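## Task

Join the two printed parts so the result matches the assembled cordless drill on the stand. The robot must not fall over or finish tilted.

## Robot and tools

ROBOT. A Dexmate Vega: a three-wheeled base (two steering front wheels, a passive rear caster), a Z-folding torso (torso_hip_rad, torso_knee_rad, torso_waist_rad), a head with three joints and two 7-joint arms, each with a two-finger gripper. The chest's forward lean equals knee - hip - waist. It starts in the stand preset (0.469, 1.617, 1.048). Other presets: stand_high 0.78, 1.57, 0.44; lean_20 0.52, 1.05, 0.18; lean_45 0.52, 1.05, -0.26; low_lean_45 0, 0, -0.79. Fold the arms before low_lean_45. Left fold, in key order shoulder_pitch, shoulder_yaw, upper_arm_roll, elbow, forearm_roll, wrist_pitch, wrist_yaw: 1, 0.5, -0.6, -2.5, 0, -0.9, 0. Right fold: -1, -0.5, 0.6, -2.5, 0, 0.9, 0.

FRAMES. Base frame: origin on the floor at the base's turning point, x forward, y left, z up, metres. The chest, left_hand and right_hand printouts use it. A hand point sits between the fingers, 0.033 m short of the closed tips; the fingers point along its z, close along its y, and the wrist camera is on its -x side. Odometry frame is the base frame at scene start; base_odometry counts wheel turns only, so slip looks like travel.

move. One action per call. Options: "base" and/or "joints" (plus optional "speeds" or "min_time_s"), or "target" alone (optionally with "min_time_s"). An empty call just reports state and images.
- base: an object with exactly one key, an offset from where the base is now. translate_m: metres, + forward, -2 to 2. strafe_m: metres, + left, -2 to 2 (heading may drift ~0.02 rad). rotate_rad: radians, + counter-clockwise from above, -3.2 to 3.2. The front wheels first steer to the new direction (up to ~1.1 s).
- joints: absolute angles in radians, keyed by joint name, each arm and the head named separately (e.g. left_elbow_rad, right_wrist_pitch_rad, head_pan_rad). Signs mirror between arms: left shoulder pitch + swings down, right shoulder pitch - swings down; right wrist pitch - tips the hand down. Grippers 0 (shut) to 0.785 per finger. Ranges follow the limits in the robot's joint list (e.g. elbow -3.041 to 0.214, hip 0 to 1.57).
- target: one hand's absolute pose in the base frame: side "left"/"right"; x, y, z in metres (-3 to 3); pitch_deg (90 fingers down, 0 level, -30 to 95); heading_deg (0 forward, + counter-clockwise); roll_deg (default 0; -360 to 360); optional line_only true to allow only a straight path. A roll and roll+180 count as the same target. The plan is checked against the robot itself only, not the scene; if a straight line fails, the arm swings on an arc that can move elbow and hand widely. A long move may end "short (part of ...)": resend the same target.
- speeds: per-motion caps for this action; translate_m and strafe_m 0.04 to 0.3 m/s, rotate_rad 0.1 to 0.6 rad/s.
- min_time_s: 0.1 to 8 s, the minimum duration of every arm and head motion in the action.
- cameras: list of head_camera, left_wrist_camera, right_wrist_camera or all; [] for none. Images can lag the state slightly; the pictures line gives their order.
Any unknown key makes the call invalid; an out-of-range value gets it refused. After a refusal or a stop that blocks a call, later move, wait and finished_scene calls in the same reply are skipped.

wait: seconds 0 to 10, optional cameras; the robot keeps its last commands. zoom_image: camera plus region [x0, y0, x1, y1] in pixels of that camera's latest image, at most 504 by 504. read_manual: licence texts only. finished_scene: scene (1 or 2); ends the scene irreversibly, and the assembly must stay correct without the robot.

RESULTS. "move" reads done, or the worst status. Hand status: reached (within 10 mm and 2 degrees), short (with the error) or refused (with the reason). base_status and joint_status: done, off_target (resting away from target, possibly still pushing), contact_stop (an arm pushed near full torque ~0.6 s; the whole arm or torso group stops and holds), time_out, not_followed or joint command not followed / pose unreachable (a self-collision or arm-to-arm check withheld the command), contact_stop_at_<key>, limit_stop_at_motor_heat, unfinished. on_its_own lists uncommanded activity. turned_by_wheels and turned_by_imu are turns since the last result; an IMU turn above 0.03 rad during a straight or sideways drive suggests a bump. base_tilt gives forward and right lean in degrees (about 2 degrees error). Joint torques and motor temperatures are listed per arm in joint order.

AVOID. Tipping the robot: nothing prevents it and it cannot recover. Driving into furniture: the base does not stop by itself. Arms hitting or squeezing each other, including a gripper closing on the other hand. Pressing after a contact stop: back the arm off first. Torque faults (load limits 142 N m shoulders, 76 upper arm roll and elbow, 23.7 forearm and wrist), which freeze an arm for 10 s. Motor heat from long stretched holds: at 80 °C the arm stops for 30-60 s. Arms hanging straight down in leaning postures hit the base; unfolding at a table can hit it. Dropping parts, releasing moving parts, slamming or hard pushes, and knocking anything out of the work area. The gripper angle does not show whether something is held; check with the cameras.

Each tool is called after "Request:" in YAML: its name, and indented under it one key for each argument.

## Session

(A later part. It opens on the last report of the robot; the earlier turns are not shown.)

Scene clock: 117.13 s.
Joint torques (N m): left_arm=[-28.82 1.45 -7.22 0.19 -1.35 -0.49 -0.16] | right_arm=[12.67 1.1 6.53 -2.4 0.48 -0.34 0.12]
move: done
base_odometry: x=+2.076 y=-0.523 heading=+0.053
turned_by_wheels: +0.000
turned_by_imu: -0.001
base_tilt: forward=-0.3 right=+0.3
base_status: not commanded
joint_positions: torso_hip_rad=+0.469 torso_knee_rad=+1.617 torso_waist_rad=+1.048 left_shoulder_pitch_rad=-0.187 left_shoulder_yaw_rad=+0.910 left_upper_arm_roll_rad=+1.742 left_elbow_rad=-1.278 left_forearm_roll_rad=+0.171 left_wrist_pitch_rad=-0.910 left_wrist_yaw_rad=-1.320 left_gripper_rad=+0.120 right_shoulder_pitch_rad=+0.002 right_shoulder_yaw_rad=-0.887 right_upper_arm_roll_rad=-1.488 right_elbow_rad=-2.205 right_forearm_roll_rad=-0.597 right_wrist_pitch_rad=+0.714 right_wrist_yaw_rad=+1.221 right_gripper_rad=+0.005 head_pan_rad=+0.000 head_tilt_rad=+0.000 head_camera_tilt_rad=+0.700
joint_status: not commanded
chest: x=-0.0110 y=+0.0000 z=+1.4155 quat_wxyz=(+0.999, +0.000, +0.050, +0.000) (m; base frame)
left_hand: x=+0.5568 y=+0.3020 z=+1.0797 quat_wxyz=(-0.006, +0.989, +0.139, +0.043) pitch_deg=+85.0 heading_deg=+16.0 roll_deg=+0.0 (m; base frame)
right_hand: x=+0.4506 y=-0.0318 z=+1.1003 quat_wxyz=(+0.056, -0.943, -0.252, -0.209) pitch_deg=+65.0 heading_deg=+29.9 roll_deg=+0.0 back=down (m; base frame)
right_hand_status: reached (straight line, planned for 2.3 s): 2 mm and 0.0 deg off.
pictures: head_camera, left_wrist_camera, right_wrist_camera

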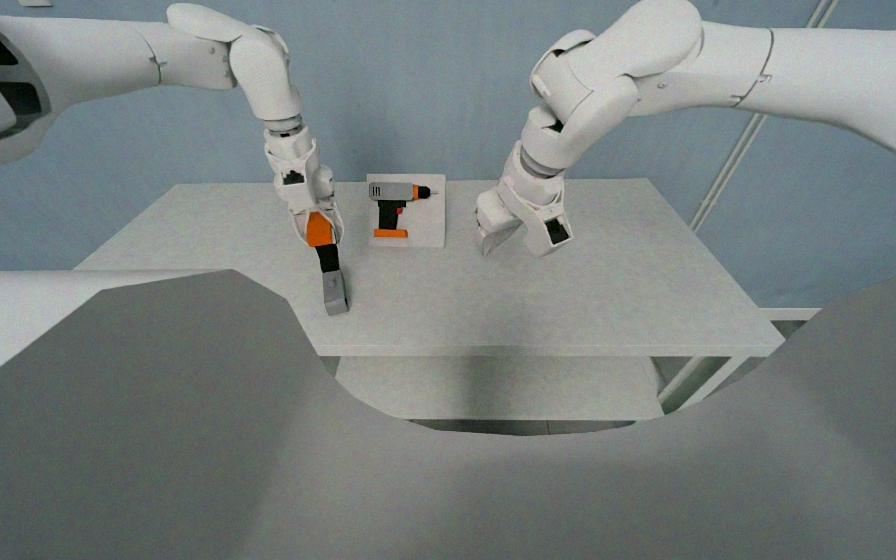

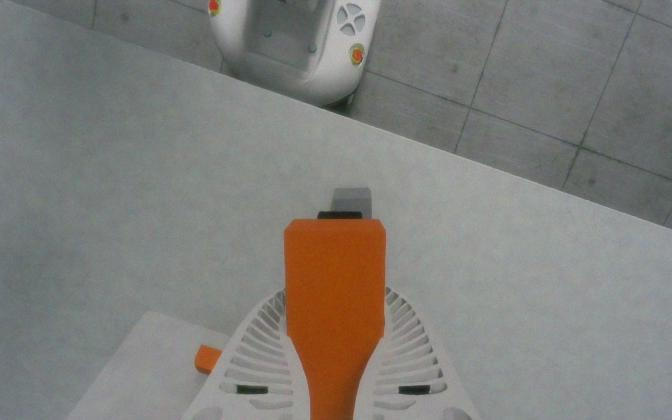

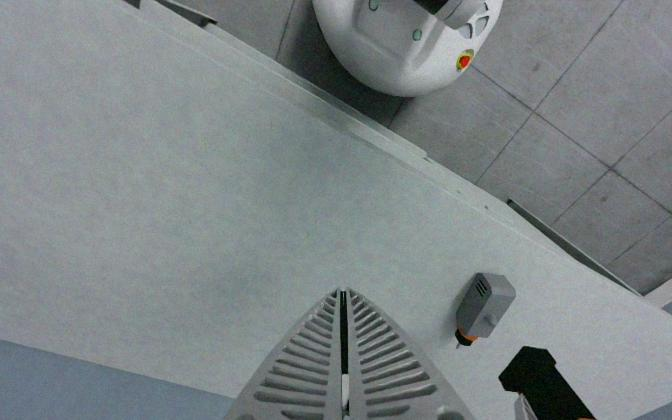

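Request:
move:
  target: {"side":"left","x":0.559,"y":0.318,"z":1.055,"pitch_deg":85,"heading_deg":16}
  min_time_s: 2
  cameras: ["all"]

Request:
zoom_image:
  camera: "head_camera"
  region: [290, 220, 370, 320]

Request:
zoom_image:
  camera: "left_wrist_camera"
  region: [240, 100, 440, 300]

Request:
zoom_image:
  camera: "right_wrist_camera"
  region: [430, 250, 590, 410]

Scene clock: 121.13 s.
Joint torques (N m): left_arm=[-18.4 3.09 -9.93 1.35 -0.75 -0.17 0.37] | right_arm=[9.75 1.94 6.43 -1.59 0.51 -0.48 0.12]
move: done
base_odometry: x=+2.076 y=-0.523 heading=+0.053
turned_by_wheels: +0.000
turned_by_imu: -0.001
base_tilt: forward=-0.2 right=+0.3
base_status: not commanded
joint_positions: torso_hip_rad=+0.469 torso_knee_rad=+1.617 torso_waist_rad=+1.048 left_shoulder_pitch_rad=-0.146 left_shoulder_yaw_rad=+0.911 left_upper_arm_roll_rad=+1.738 left_elbow_rad=-1.229 left_forearm_roll_rad=+0.245 left_wrist_pitch_rad=-0.948 left_wrist_yaw_rad=-1.248 left_gripper_rad=+0.120 right_shoulder_pitch_rad=+0.002 right_shoulder_yaw_rad=-0.883 right_upper_arm_roll_rad=-1.489 right_elbow_rad=-2.205 right_forearm_roll_rad=-0.596 right_wrist_pitch_rad=+0.709 right_wrist_yaw_rad=+1.224 right_gripper_rad=+0.005 head_pan_rad=+0.000 head_tilt_rad=+0.000 head_camera_tilt_rad=+0.700
joint_status: not commanded
chest: x=-0.0110 y=+0.0000 z=+1.4155 quat_wxyz=(+0.999, +0.000, +0.050, +0.000) (m; base frame)
left_hand: x=+0.5589 y=+0.3171 z=+1.0563 quat_wxyz=(-0.006, +0.989, +0.139, +0.043) pitch_deg=+85.0 heading_deg=+16.0 roll_deg=+0.0 (m; base frame)
left_hand_status: reached (straight line, planned for 2.0 s): 2 mm and 0.0 deg off.
right_hand: x=+0.4502 y=-0.0300 z=+1.1002 quat_wxyz=(+0.056, -0.943, -0.253, -0.209) pitch_deg=+65.0 heading_deg=+30.0 roll_deg=+0.0 back=down (m; base frame)
pictures: head_camera, left_wrist_camera, right_wrist_camera

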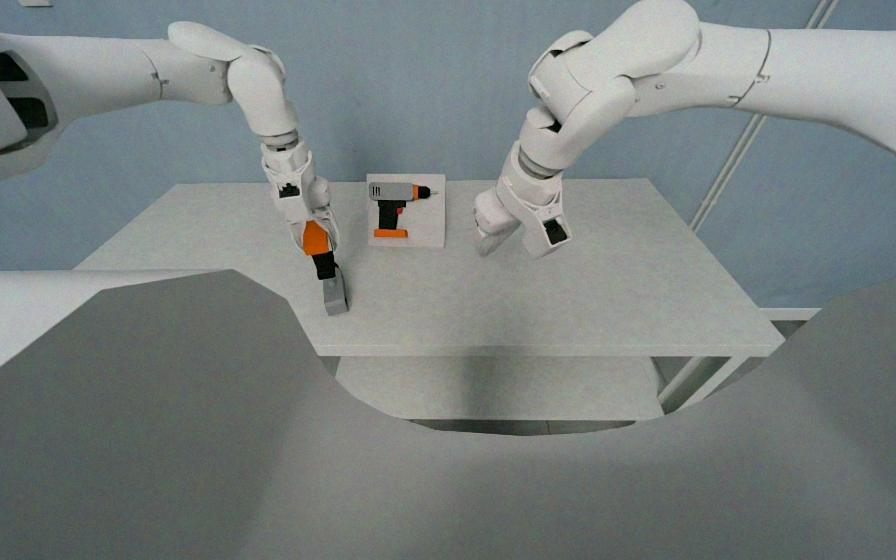

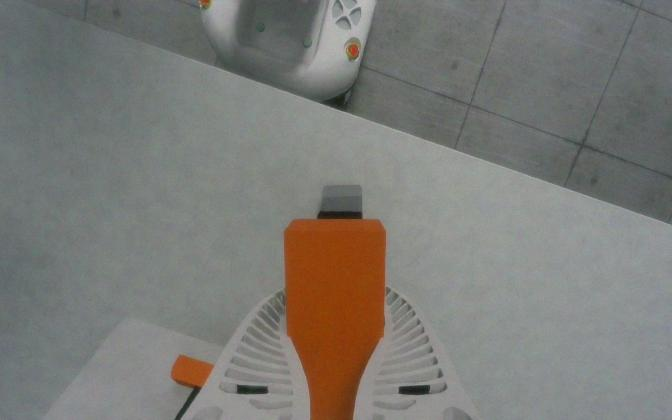

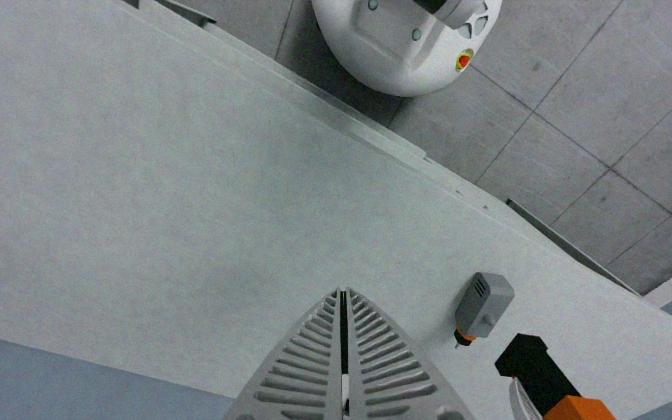

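Scaled by 5.040 from the camera's 896x560 image, which has a finer 960x600 frame.

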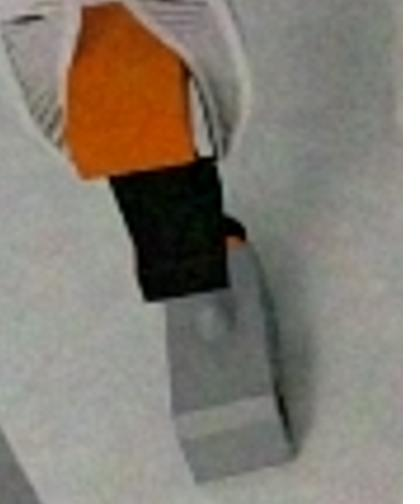

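Scaled by 2.520 from the camera's 672x420 image, which has a finer 960x600 frame.

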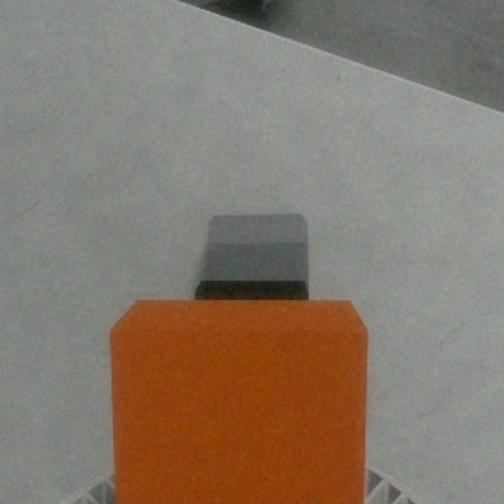

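Scaled by 3.150 from the camera's 672x420 image, which has a finer 960x600 frame.

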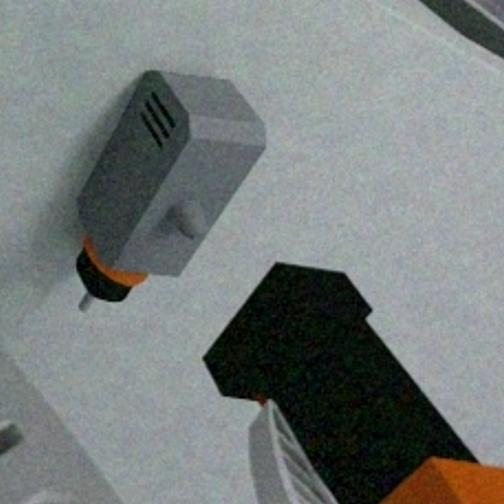

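Request:
move:
  target: {"side":"left","x":0.53,"y":0.25,"z":1.24,"pitch_deg":85,"heading_deg":5}
  min_time_s: 3

Request:
move:
  target: {"side":"right","x":0.42,"y":-0.12,"z":1.02,"pitch_deg":0,"heading_deg":55}
  cameras: ["all"]

Scene clock: 128.13 s.
Joint torques (N m): left_arm=[-27.13 -4.63 -6.33 6.38 -0.88 0.14 -0.23] | right_arm=[12.22 2.4 5.76 -2.64 0.39 -1.56 0.35]
move: done
base_odometry: x=+2.076 y=-0.523 heading=+0.053
turned_by_wheels: +0.000
turned_by_imu: -0.002
base_tilt: forward=+0.0 right=+0.1
base_status: not commanded
joint_positions: torso_hip_rad=+0.469 torso_knee_rad=+1.617 torso_waist_rad=+1.048 left_shoulder_pitch_rad=-0.743 left_shoulder_yaw_rad=+0.732 left_upper_arm_roll_rad=+2.218 left_elbow_rad=-1.275 left_forearm_roll_rad=-0.257 left_wrist_pitch_rad=-1.087 left_wrist_yaw_rad=-1.348 left_gripper_rad=+0.120 right_shoulder_pitch_rad=+0.002 right_shoulder_yaw_rad=-0.883 right_upper_arm_roll_rad=-1.489 right_elbow_rad=-2.205 right_forearm_roll_rad=-0.596 right_wrist_pitch_rad=+0.709 right_wrist_yaw_rad=+1.224 right_gripper_rad=+0.005 head_pan_rad=+0.000 head_tilt_rad=+0.000 head_camera_tilt_rad=+0.700
joint_status: not commanded
chest: x=-0.0110 y=+0.0000 z=+1.4155 quat_wxyz=(+0.999, +0.000, +0.050, +0.000) (m; base frame)
left_hand: x=+0.5301 y=+0.2503 z=+1.2383 quat_wxyz=(-0.002, +0.998, +0.044, +0.043) pitch_deg=+85.0 heading_deg=+5.1 roll_deg=+0.0 (m; base frame)
left_hand_status: reached (straight line, planned for 3.0 s): 2 mm and 0.1 deg off.
right_hand: x=+0.4502 y=-0.0300 z=+1.1002 quat_wxyz=(+0.056, -0.943, -0.253, -0.209) pitch_deg=+65.0 heading_deg=+30.0 roll_deg=+0.0 back=down (m; base frame)
pictures: none

Scene clock: 134.73 s.
Joint torques (N m): left_arm=[-28.27 -5.03 -6.82 6.09 -0.91 -0.57 -0.29] | right_arm=[2.49 -8.83 10.74 -1.55 0.78 1.49 -0.22]
move: done
base_odometry: x=+2.076 y=-0.523 heading=+0.053
turned_by_wheels: +0.000
turned_by_imu: -0.002
base_tilt: forward=-0.3 right=+0.3
base_status: not commanded
joint_positions: torso_hip_rad=+0.469 torso_knee_rad=+1.617 torso_waist_rad=+1.048 left_shoulder_pitch_rad=-0.748 left_shoulder_yaw_rad=+0.729 left_upper_arm_roll_rad=+2.222 left_elbow_rad=-1.274 left_forearm_roll_rad=-0.261 left_wrist_pitch_rad=-1.089 left_wrist_yaw_rad=-1.348 left_gripper_rad=+0.120 right_shoulder_pitch_rad=-1.232 right_shoulder_yaw_rad=-1.270 right_upper_arm_roll_rad=-1.274 right_elbow_rad=-1.656 right_forearm_roll_rad=+0.945 right_wrist_pitch_rad=+0.915 right_wrist_yaw_rad=+0.328 right_gripper_rad=+0.005 head_pan_rad=+0.000 head_tilt_rad=+0.000 head_camera_tilt_rad=+0.700
joint_status: not commanded
chest: x=-0.0110 y=+0.0000 z=+1.4155 quat_wxyz=(+0.999, +0.000, +0.050, +0.000) (m; base frame)
left_hand: x=+0.5299 y=+0.2500 z=+1.2397 quat_wxyz=(-0.002, +0.998, +0.044, +0.043) pitch_deg=+85.0 heading_deg=+5.0 roll_deg=+0.0 (m; base frame)
right_hand: x=+0.4190 y=-0.1174 z=+1.0213 quat_wxyz=(+0.627, -0.330, +0.625, +0.328) pitch_deg=-0.1 heading_deg=+55.4 roll_deg=-0.2 back=up (m; base frame)
right_hand_status: reached (checked arc [no straight line was possible; over the whole arc the hand travels 0.59 m to end 0.12 m from its start, up to 0.24 m off the straight line; right_forearm_roll_rad turns most, 1.55 rad; on the way or at its end the hand turns up to 167 deg from its attitude at the start], planned for 5.2 s): 3 mm and 0.5 deg off.
pictures: head_camera, left_wrist_camera, right_wrist_camera

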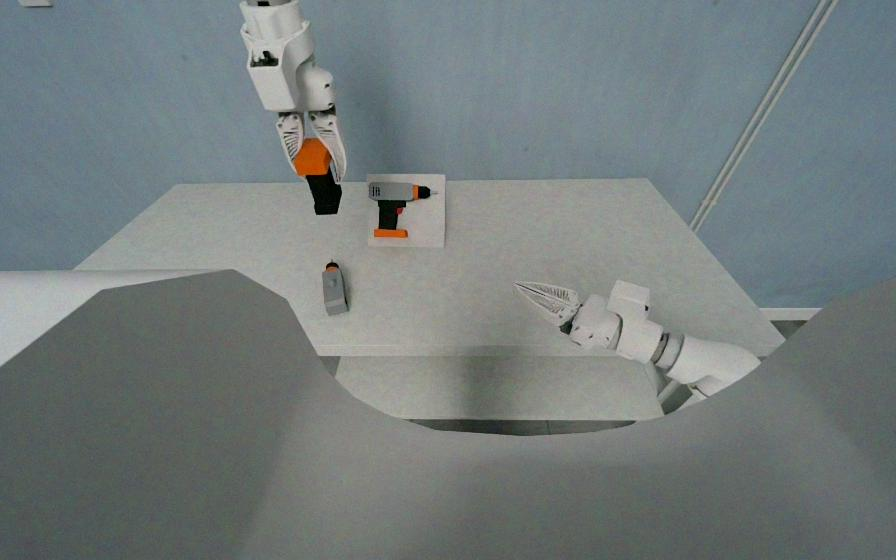

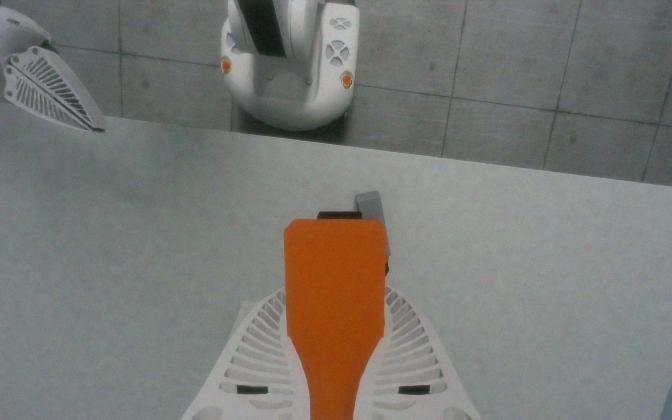

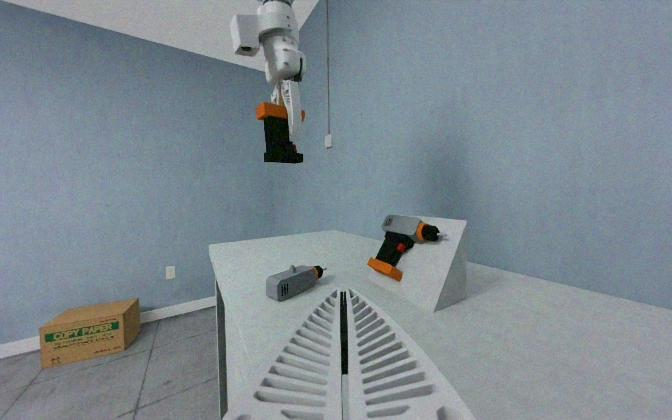

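Excellent view. Zoom.

Request:
zoom_image:
  camera: "right_wrist_camera"
  region: [240, 80, 330, 180]

Request:
zoom_image:
  camera: "right_wrist_camera"
  region: [250, 200, 450, 310]

Scaled by 5.040 from the camera's 672x420 image, which has a finer 960x600 frame.

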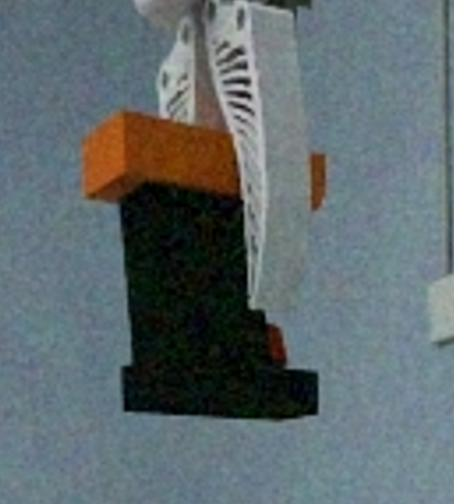

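Scaled by 2.520 from the camera's 672x420 image, which has a finer 960x600 frame.

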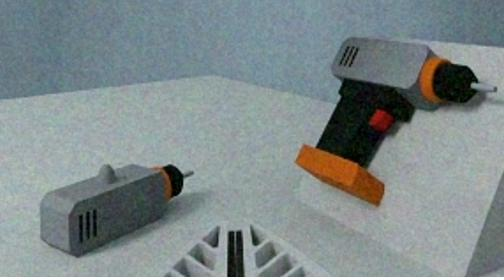

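Request:
move:
  target: {"side":"right","x":0.45,"y":-0.05,"z":0.95,"pitch_deg":-28,"heading_deg":55}
  cameras: ["all"]

Request:
zoom_image:
  camera: "right_wrist_camera"
  region: [200, 100, 420, 300]

Scene clock: 135.97 s.
Joint torques (N m): left_arm=[-26.57 -5.31 -6.84 5.81 -1.25 0.39 -0.22] | right_arm=[3.47 -6.33 9.66 -1.5 0.98 1.72 0.12]
move: refused
base_odometry: x=+2.076 y=-0.523 heading=+0.053
turned_by_wheels: +0.000
turned_by_imu: +0.000
base_tilt: forward=-0.2 right=+0.3
base_status: not commanded
joint_positions: torso_hip_rad=+0.469 torso_knee_rad=+1.617 torso_waist_rad=+1.048 left_shoulder_pitch_rad=-0.748 left_shoulder_yaw_rad=+0.729 left_upper_arm_roll_rad=+2.222 left_elbow_rad=-1.274 left_forearm_roll_rad=-0.261 left_wrist_pitch_rad=-1.089 left_wrist_yaw_rad=-1.348 left_gripper_rad=+0.120 right_shoulder_pitch_rad=-1.235 right_shoulder_yaw_rad=-1.271 right_upper_arm_roll_rad=-1.273 right_elbow_rad=-1.655 right_forearm_roll_rad=+0.949 right_wrist_pitch_rad=+0.915 right_wrist_yaw_rad=+0.326 right_gripper_rad=+0.005 head_pan_rad=+0.000 head_tilt_rad=+0.000 head_camera_tilt_rad=+0.700
joint_status: not commanded
chest: x=-0.0110 y=+0.0000 z=+1.4155 quat_wxyz=(+0.999, +0.000, +0.050, +0.000) (m; base frame)
left_hand: x=+0.5299 y=+0.2500 z=+1.2397 quat_wxyz=(-0.002, +0.998, +0.044, +0.043) pitch_deg=+85.0 heading_deg=+5.0 roll_deg=+0.0 (m; base frame)
right_hand: x=+0.4198 y=-0.1197 z=+1.0199 quat_wxyz=(+0.627, -0.327, +0.627, +0.327) pitch_deg=+0.0 heading_deg=+55.0 roll_deg=+0.0 back=up (m; base frame)
right_hand_status: refused: no posture of the arm gets there (right_wrist_yaw_rad at its limit): the closest leaves the hand 12.7 cm and 74 deg from the pose. Nothing moved. At pitch -13 a posture exists at this place; the way there is not checked.
pictures: head_camera, left_wrist_camera, right_wrist_camera

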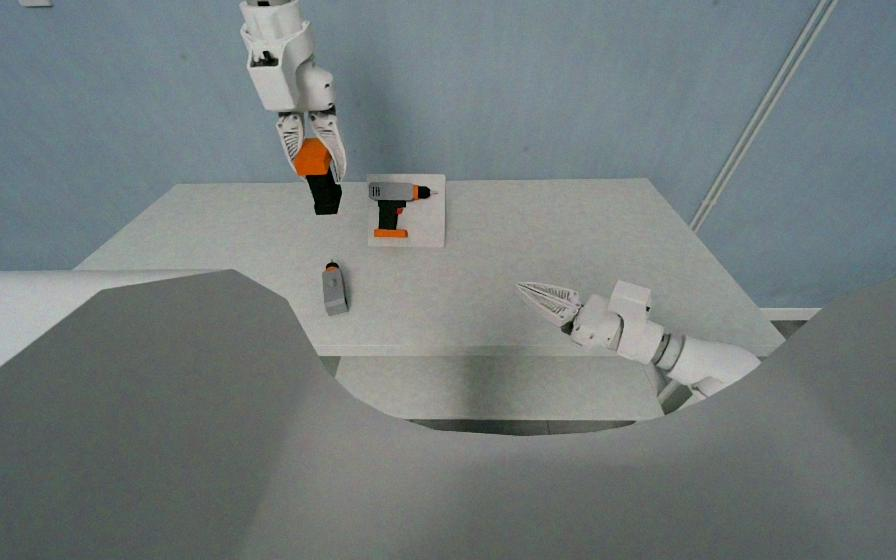

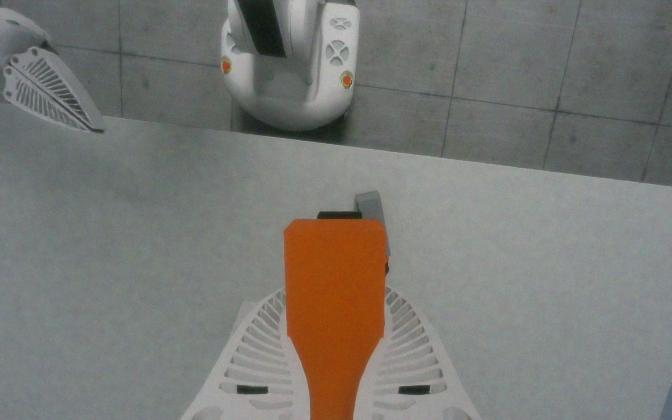

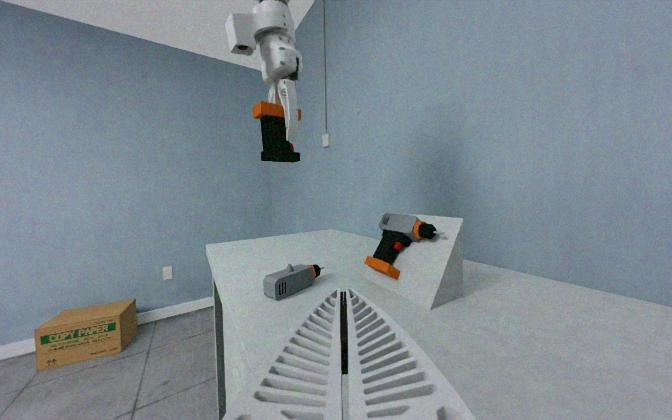

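Scaled by 2.291 from the camera's 672x420 image, which has a finer 960x600 frame.

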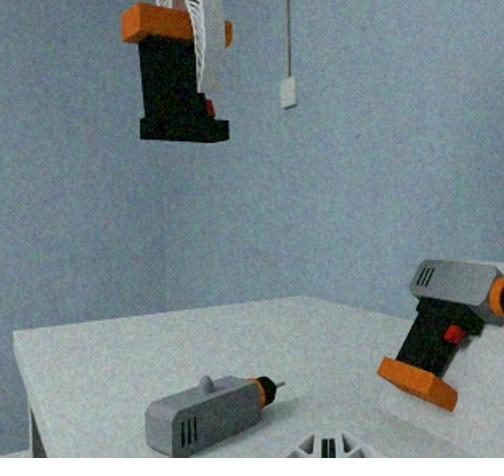

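Request:
move:
  target: {"side":"left","x":0.5,"y":0.22,"z":1.36,"pitch_deg":75,"heading_deg":5}
  cameras: ["right_wrist_camera"]

Request:
zoom_image:
  camera: "right_wrist_camera"
  region: [200, 0, 340, 140]

Scene clock: 139.47 s.
Joint torques (N m): left_arm=[-24.29 -5.06 -5.24 4.74 -1.05 -0.41 -0.09] | right_arm=[4.41 -7.92 9.34 -1.2 0.81 1.99 -0.28]
move: done
base_odometry: x=+2.076 y=-0.523 heading=+0.053
turned_by_wheels: +0.000
turned_by_imu: -0.001
base_tilt: forward=-0.5 right=+0.3
base_status: not commanded
joint_positions: torso_hip_rad=+0.469 torso_knee_rad=+1.617 torso_waist_rad=+1.048 left_shoulder_pitch_rad=-1.130 left_shoulder_yaw_rad=+0.736 left_upper_arm_roll_rad=+2.342 left_elbow_rad=-1.527 left_forearm_roll_rad=-0.356 left_wrist_pitch_rad=-0.940 left_wrist_yaw_rad=-1.348 left_gripper_rad=+0.120 right_shoulder_pitch_rad=-1.235 right_shoulder_yaw_rad=-1.271 right_upper_arm_roll_rad=-1.273 right_elbow_rad=-1.655 right_forearm_roll_rad=+0.949 right_wrist_pitch_rad=+0.915 right_wrist_yaw_rad=+0.326 right_gripper_rad=+0.005 head_pan_rad=+0.000 head_tilt_rad=+0.000 head_camera_tilt_rad=+0.700
joint_status: not commanded
chest: x=-0.0110 y=+0.0000 z=+1.4155 quat_wxyz=(+0.999, +0.000, +0.050, +0.000) (m; base frame)
left_hand: x=+0.5005 y=+0.2203 z=+1.3584 quat_wxyz=(-0.005, +0.991, +0.043, +0.129) pitch_deg=+75.1 heading_deg=+4.9 roll_deg=-0.1 back=down (m; base frame)
left_hand_status: reached (straight line, planned for 1.5 s): 2 mm and 0.1 deg off.
right_hand: x=+0.4199 y=-0.1199 z=+1.0198 quat_wxyz=(+0.627, -0.327, +0.627, +0.327) pitch_deg=+0.0 heading_deg=+55.0 roll_deg=+0.0 back=up (m; base frame)
pictures: right_wrist_camera

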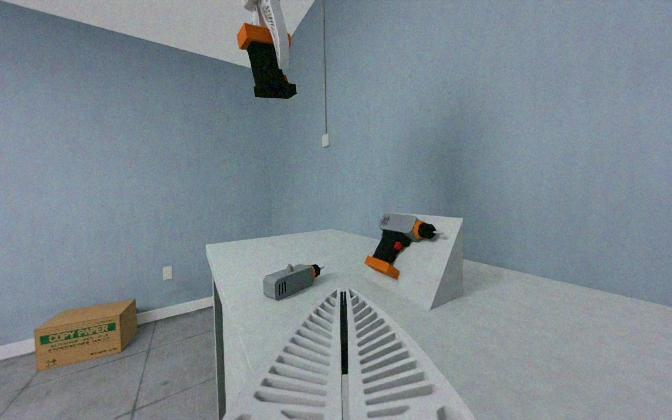

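Scaled by 3.600 from the camera's 672x420 image, which has a finer 960x600 frame.

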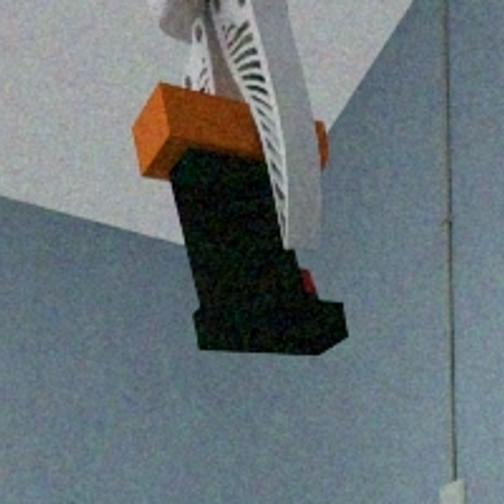

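Request:
move:
  target: {"side":"left","x":0.559,"y":0.316,"z":1.09,"pitch_deg":85,"heading_deg":16}

Request:
move:
  target: {"side":"left","x":0.559,"y":0.319,"z":1.05,"pitch_deg":85,"heading_deg":16}
  min_time_s: 2
  cameras: ["all"]

Request:
zoom_image:
  camera: "right_wrist_camera"
  region: [240, 180, 380, 320]

Request:
zoom_image:
  camera: "head_camera"
  region: [290, 220, 370, 320]

Scene clock: 143.63 s.
Joint torques (N m): left_arm=[-16.59 -4.77 -8.44 5.86 -0.22 0.6 0.23] | right_arm=[2.99 -8.42 9.2 -2.66 0.29 1.58 -0.06]
move: done
base_odometry: x=+2.076 y=-0.523 heading=+0.053
turned_by_wheels: +0.000
turned_by_imu: -0.001
base_tilt: forward=-0.2 right=+0.2
base_status: not commanded
joint_positions: torso_hip_rad=+0.469 torso_knee_rad=+1.617 torso_waist_rad=+1.048 left_shoulder_pitch_rad=-0.569 left_shoulder_yaw_rad=+0.753 left_upper_arm_roll_rad=+2.368 left_elbow_rad=-1.212 left_forearm_roll_rad=+0.079 left_wrist_pitch_rad=-0.930 left_wrist_yaw_rad=-0.942 left_gripper_rad=+0.120 right_shoulder_pitch_rad=-1.235 right_shoulder_yaw_rad=-1.271 right_upper_arm_roll_rad=-1.273 right_elbow_rad=-1.655 right_forearm_roll_rad=+0.949 right_wrist_pitch_rad=+0.915 right_wrist_yaw_rad=+0.326 right_gripper_rad=+0.005 head_pan_rad=+0.000 head_tilt_rad=+0.000 head_camera_tilt_rad=+0.700
joint_status: not commanded
chest: x=-0.0110 y=+0.0000 z=+1.4155 quat_wxyz=(+0.999, +0.000, +0.050, +0.000) (m; base frame)
left_hand: x=+0.5588 y=+0.3154 z=+1.0918 quat_wxyz=(-0.006, +0.989, +0.139, +0.044) pitch_deg=+84.9 heading_deg=+15.9 roll_deg=+0.0 (m; base frame)
left_hand_status: reached (straight line, planned for 2.3 s): 2 mm and 0.1 deg off.
right_hand: x=+0.4199 y=-0.1199 z=+1.0198 quat_wxyz=(+0.627, -0.327, +0.627, +0.327) pitch_deg=+0.0 heading_deg=+55.0 roll_deg=+0.0 back=up (m; base frame)
pictures: none

Scene clock: 146.13 s.
Joint torques (N m): left_arm=[-14.67 -6.62 -10 5.81 -0.37 -0.29 0.4] | right_arm=[2.33 -7.33 9.95 -1.15 0.69 1.58 -0.07]
move: done
base_odometry: x=+2.076 y=-0.523 heading=+0.053
turned_by_wheels: +0.000
turned_by_imu: -0.001
base_tilt: forward=-0.2 right=+0.2
base_status: not commanded
joint_positions: torso_hip_rad=+0.469 torso_knee_rad=+1.617 torso_waist_rad=+1.048 left_shoulder_pitch_rad=-0.498 left_shoulder_yaw_rad=+0.754 left_upper_arm_roll_rad=+2.363 left_elbow_rad=-1.209 left_forearm_roll_rad=+0.159 left_wrist_pitch_rad=-0.890 left_wrist_yaw_rad=-0.864 left_gripper_rad=+0.120 right_shoulder_pitch_rad=-1.235 right_shoulder_yaw_rad=-1.271 right_upper_arm_roll_rad=-1.273 right_elbow_rad=-1.655 right_forearm_roll_rad=+0.949 right_wrist_pitch_rad=+0.915 right_wrist_yaw_rad=+0.326 right_gripper_rad=+0.005 head_pan_rad=+0.000 head_tilt_rad=+0.000 head_camera_tilt_rad=+0.700
joint_status: not commanded
chest: x=-0.0110 y=+0.0000 z=+1.4155 quat_wxyz=(+0.999, +0.000, +0.050, +0.000) (m; base frame)
left_hand: x=+0.5589 y=+0.3189 z=+1.0522 quat_wxyz=(-0.006, +0.989, +0.139, +0.043) pitch_deg=+85.0 heading_deg=+16.0 roll_deg=+0.0 (m; base frame)
left_hand_status: reached (straight line, planned for 2.0 s): 2 mm and 0.0 deg off.
right_hand: x=+0.4199 y=-0.1199 z=+1.0198 quat_wxyz=(+0.627, -0.327, +0.627, +0.327) pitch_deg=+0.0 heading_deg=+55.0 roll_deg=+0.0 back=up (m; base frame)
pictures: head_camera, left_wrist_camera, right_wrist_camera

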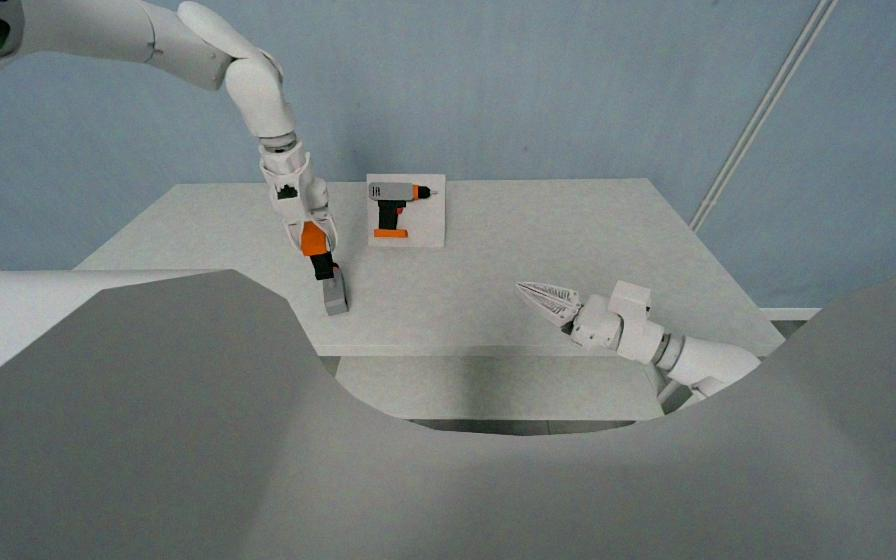

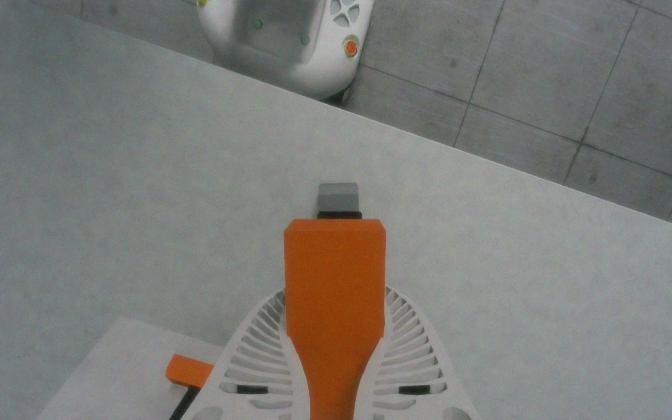

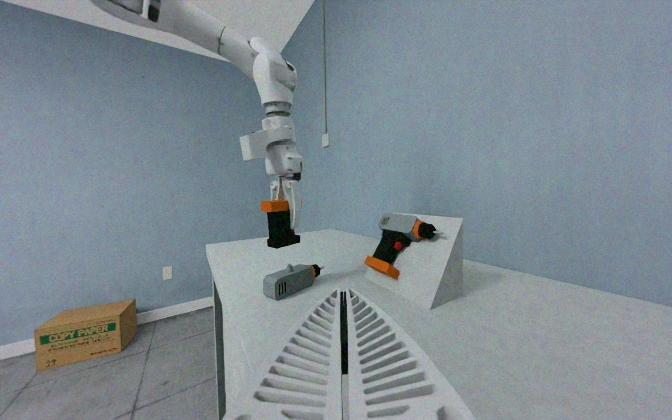

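Scaled by 3.600 from the camera's 672x420 image, which has a finer 960x600 frame.

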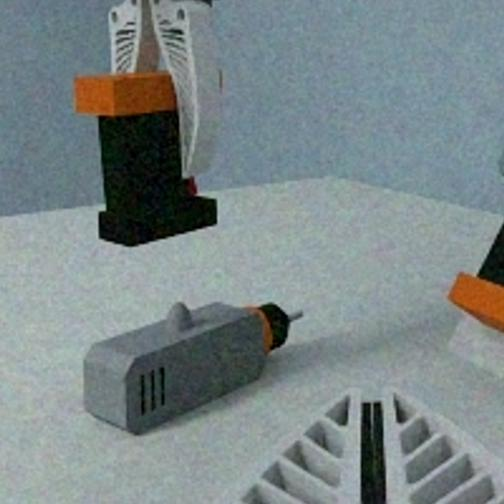

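Scaled by 5.040 from the camera's 896x560 image, which has a finer 960x600 frame.

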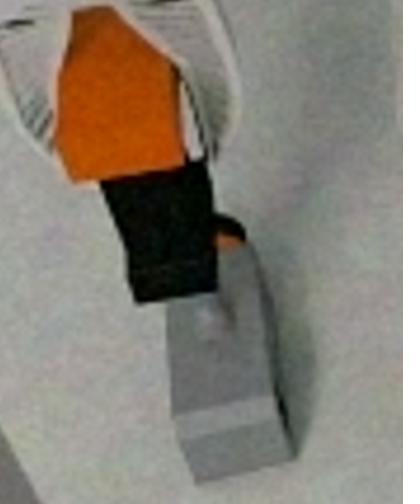

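Request:
move:
  target: {"side":"left","x":0.567,"y":0.318,"z":1.034,"pitch_deg":85,"heading_deg":16}
  min_time_s: 2
  cameras: ["all"]

Request:
zoom_image:
  camera: "right_wrist_camera"
  region: [240, 210, 340, 310]

Request:
zoom_image:
  camera: "head_camera"
  region: [290, 220, 370, 320]

Request:
zoom_image:
  camera: "left_wrist_camera"
  region: [280, 150, 400, 250]

Scene clock: 150.07 s.
Joint torques (N m): left_arm=[-19.96 -6.66 -9.51 3.77 0.15 0.71 0.44] | right_arm=[3.56 -7.83 8.94 -1.71 0.98 1.63 -0.33]
move: done
base_odometry: x=+2.076 y=-0.523 heading=+0.053
turned_by_wheels: +0.000
turned_by_imu: -0.001
base_tilt: forward=-0.1 right=+0.2
base_status: not commanded
joint_positions: torso_hip_rad=+0.469 torso_knee_rad=+1.617 torso_waist_rad=+1.048 left_shoulder_pitch_rad=-0.445 left_shoulder_yaw_rad=+0.720 left_upper_arm_roll_rad=+2.351 left_elbow_rad=-1.146 left_forearm_roll_rad=+0.185 left_wrist_pitch_rad=-0.898 left_wrist_yaw_rad=-0.824 left_gripper_rad=+0.120 right_shoulder_pitch_rad=-1.235 right_shoulder_yaw_rad=-1.271 right_upper_arm_roll_rad=-1.273 right_elbow_rad=-1.655 right_forearm_roll_rad=+0.949 right_wrist_pitch_rad=+0.915 right_wrist_yaw_rad=+0.326 right_gripper_rad=+0.005 head_pan_rad=+0.000 head_tilt_rad=+0.000 head_camera_tilt_rad=+0.700
joint_status: not commanded
chest: x=-0.0110 y=+0.0000 z=+1.4155 quat_wxyz=(+0.999, +0.000, +0.050, +0.000) (m; base frame)
left_hand: x=+0.5665 y=+0.3182 z=+1.0349 quat_wxyz=(-0.006, +0.989, +0.139, +0.043) pitch_deg=+85.0 heading_deg=+16.0 roll_deg=+0.0 (m; base frame)
left_hand_status: reached (straight line, planned for 2.0 s): 1 mm and 0.0 deg off.
right_hand: x=+0.4199 y=-0.1199 z=+1.0198 quat_wxyz=(+0.627, -0.327, +0.627, +0.327) pitch_deg=+0.0 heading_deg=+55.0 roll_deg=+0.0 back=up (m; base frame)
pictures: head_camera, left_wrist_camera, right_wrist_camera

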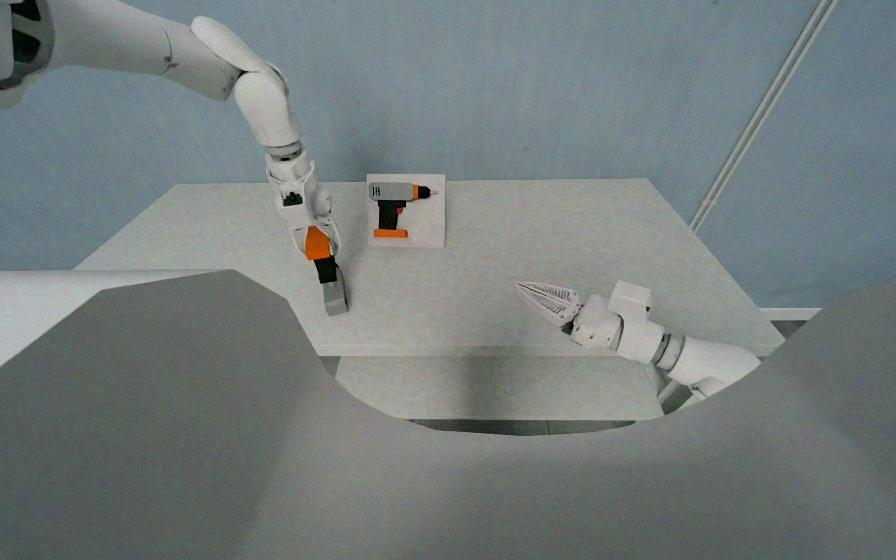

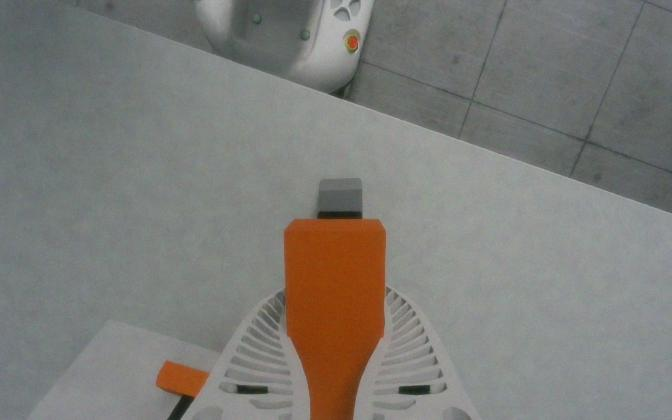

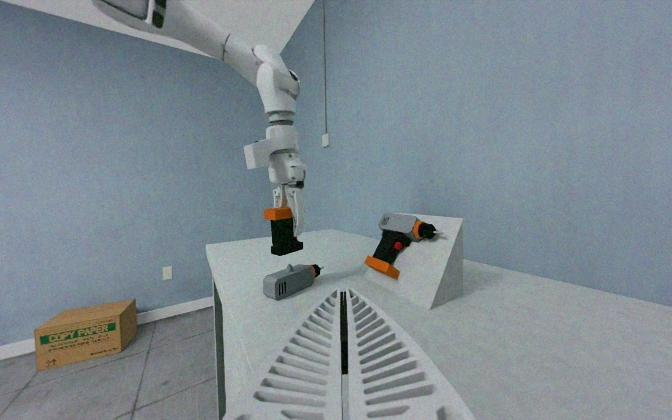

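Scaled by 5.040 from the camera's 672x420 image, which has a finer 960x600 frame.

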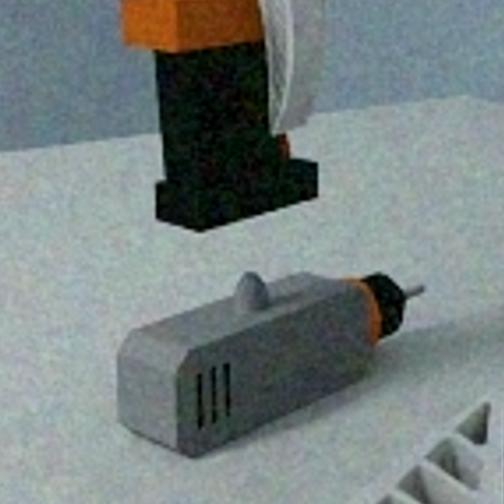

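Scaled by 5.040 from the camera's 896x560 image, which has a finer 960x600 frame.

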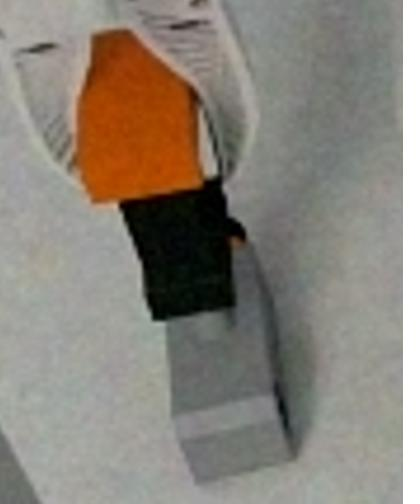

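Scaled by 4.200 from the camera's 672x420 image, which has a finer 960x600 frame.

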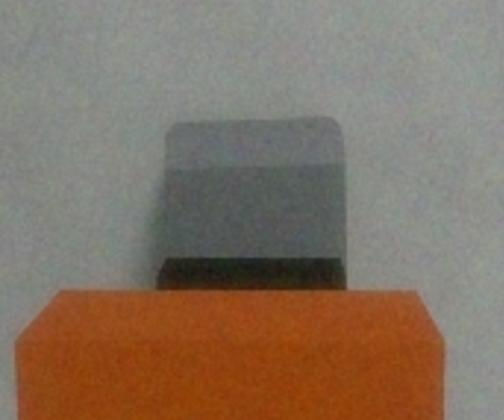

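Request:
move:
  target: {"side":"left","x":0.570,"y":0.3195,"z":1.018,"pitch_deg":85,"heading_deg":16}
  min_time_s: 2
  cameras: ["all"]

Request:
zoom_image:
  camera: "right_wrist_camera"
  region: [240, 210, 340, 310]

Request:
zoom_image:
  camera: "head_camera"
  region: [290, 220, 370, 320]

Scene clock: 153.73 s.
Joint torques (N m): left_arm=[-17.17 -5.93 -9.33 6.24 0.02 0.27 0.1] | right_arm=[3.76 -9.26 9.07 -0.69 0.38 2.26 -0.44]
move: done
base_odometry: x=+2.076 y=-0.523 heading=+0.053
turned_by_wheels: +0.000
turned_by_imu: -0.001
base_tilt: forward=-0.4 right=+0.3
base_status: not commanded
joint_positions: torso_hip_rad=+0.469 torso_knee_rad=+1.617 torso_waist_rad=+1.048 left_shoulder_pitch_rad=-0.405 left_shoulder_yaw_rad=+0.703 left_upper_arm_roll_rad=+2.345 left_elbow_rad=-1.108 left_forearm_roll_rad=+0.213 left_wrist_pitch_rad=-0.897 left_wrist_yaw_rad=-0.788 left_gripper_rad=+0.120 right_shoulder_pitch_rad=-1.235 right_shoulder_yaw_rad=-1.271 right_upper_arm_roll_rad=-1.273 right_elbow_rad=-1.655 right_forearm_roll_rad=+0.949 right_wrist_pitch_rad=+0.915 right_wrist_yaw_rad=+0.326 right_gripper_rad=+0.005 head_pan_rad=+0.000 head_tilt_rad=+0.000 head_camera_tilt_rad=+0.700
joint_status: not commanded
chest: x=-0.0110 y=+0.0000 z=+1.4155 quat_wxyz=(+0.999, +0.000, +0.050, +0.000) (m; base frame)
left_hand: x=+0.5697 y=+0.3196 z=+1.0188 quat_wxyz=(-0.006, +0.989, +0.139, +0.043) pitch_deg=+85.0 heading_deg=+16.0 roll_deg=+0.0 (m; base frame)
left_hand_status: reached (straight line, planned for 2.0 s): 1 mm and 0.0 deg off.
right_hand: x=+0.4199 y=-0.1199 z=+1.0198 quat_wxyz=(+0.627, -0.327, +0.627, +0.327) pitch_deg=+0.0 heading_deg=+55.0 roll_deg=+0.0 back=up (m; base frame)
pictures: head_camera, left_wrist_camera, right_wrist_camera

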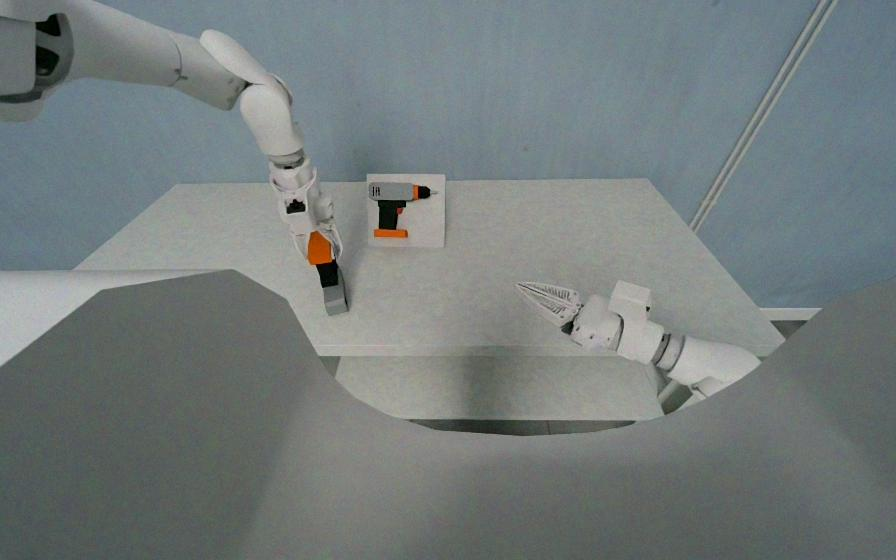

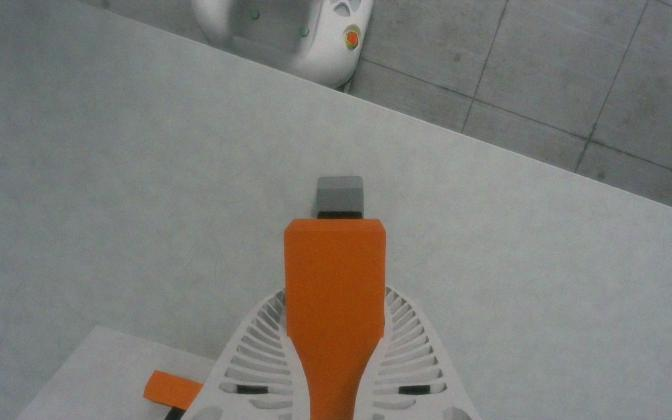

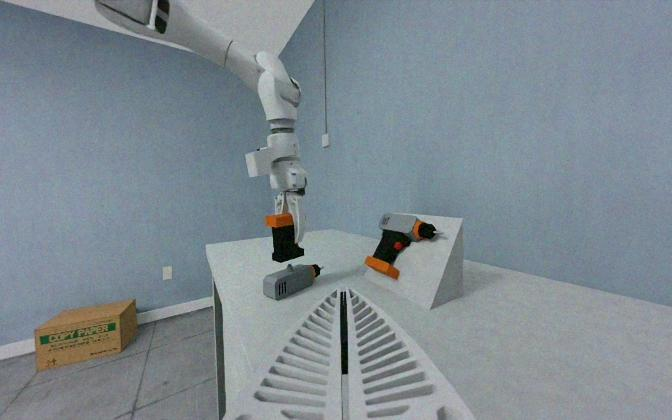

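Scaled by 5.040 from the camera's 672x420 image, which has a finer 960x600 frame.

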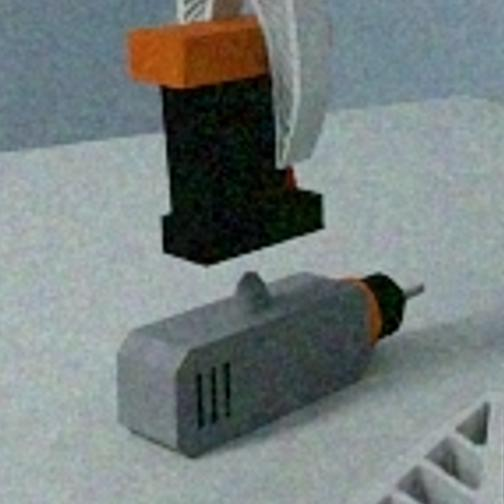

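Scaled by 5.040 from the camera's 896x560 image, which has a finer 960x600 frame.

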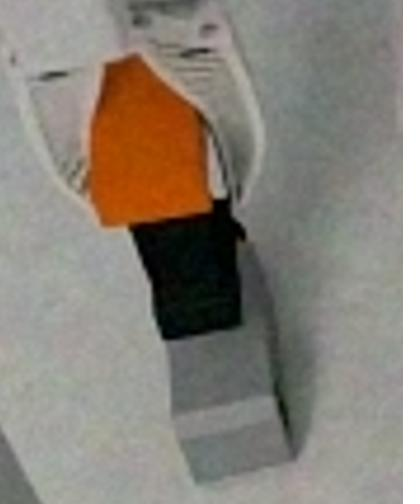

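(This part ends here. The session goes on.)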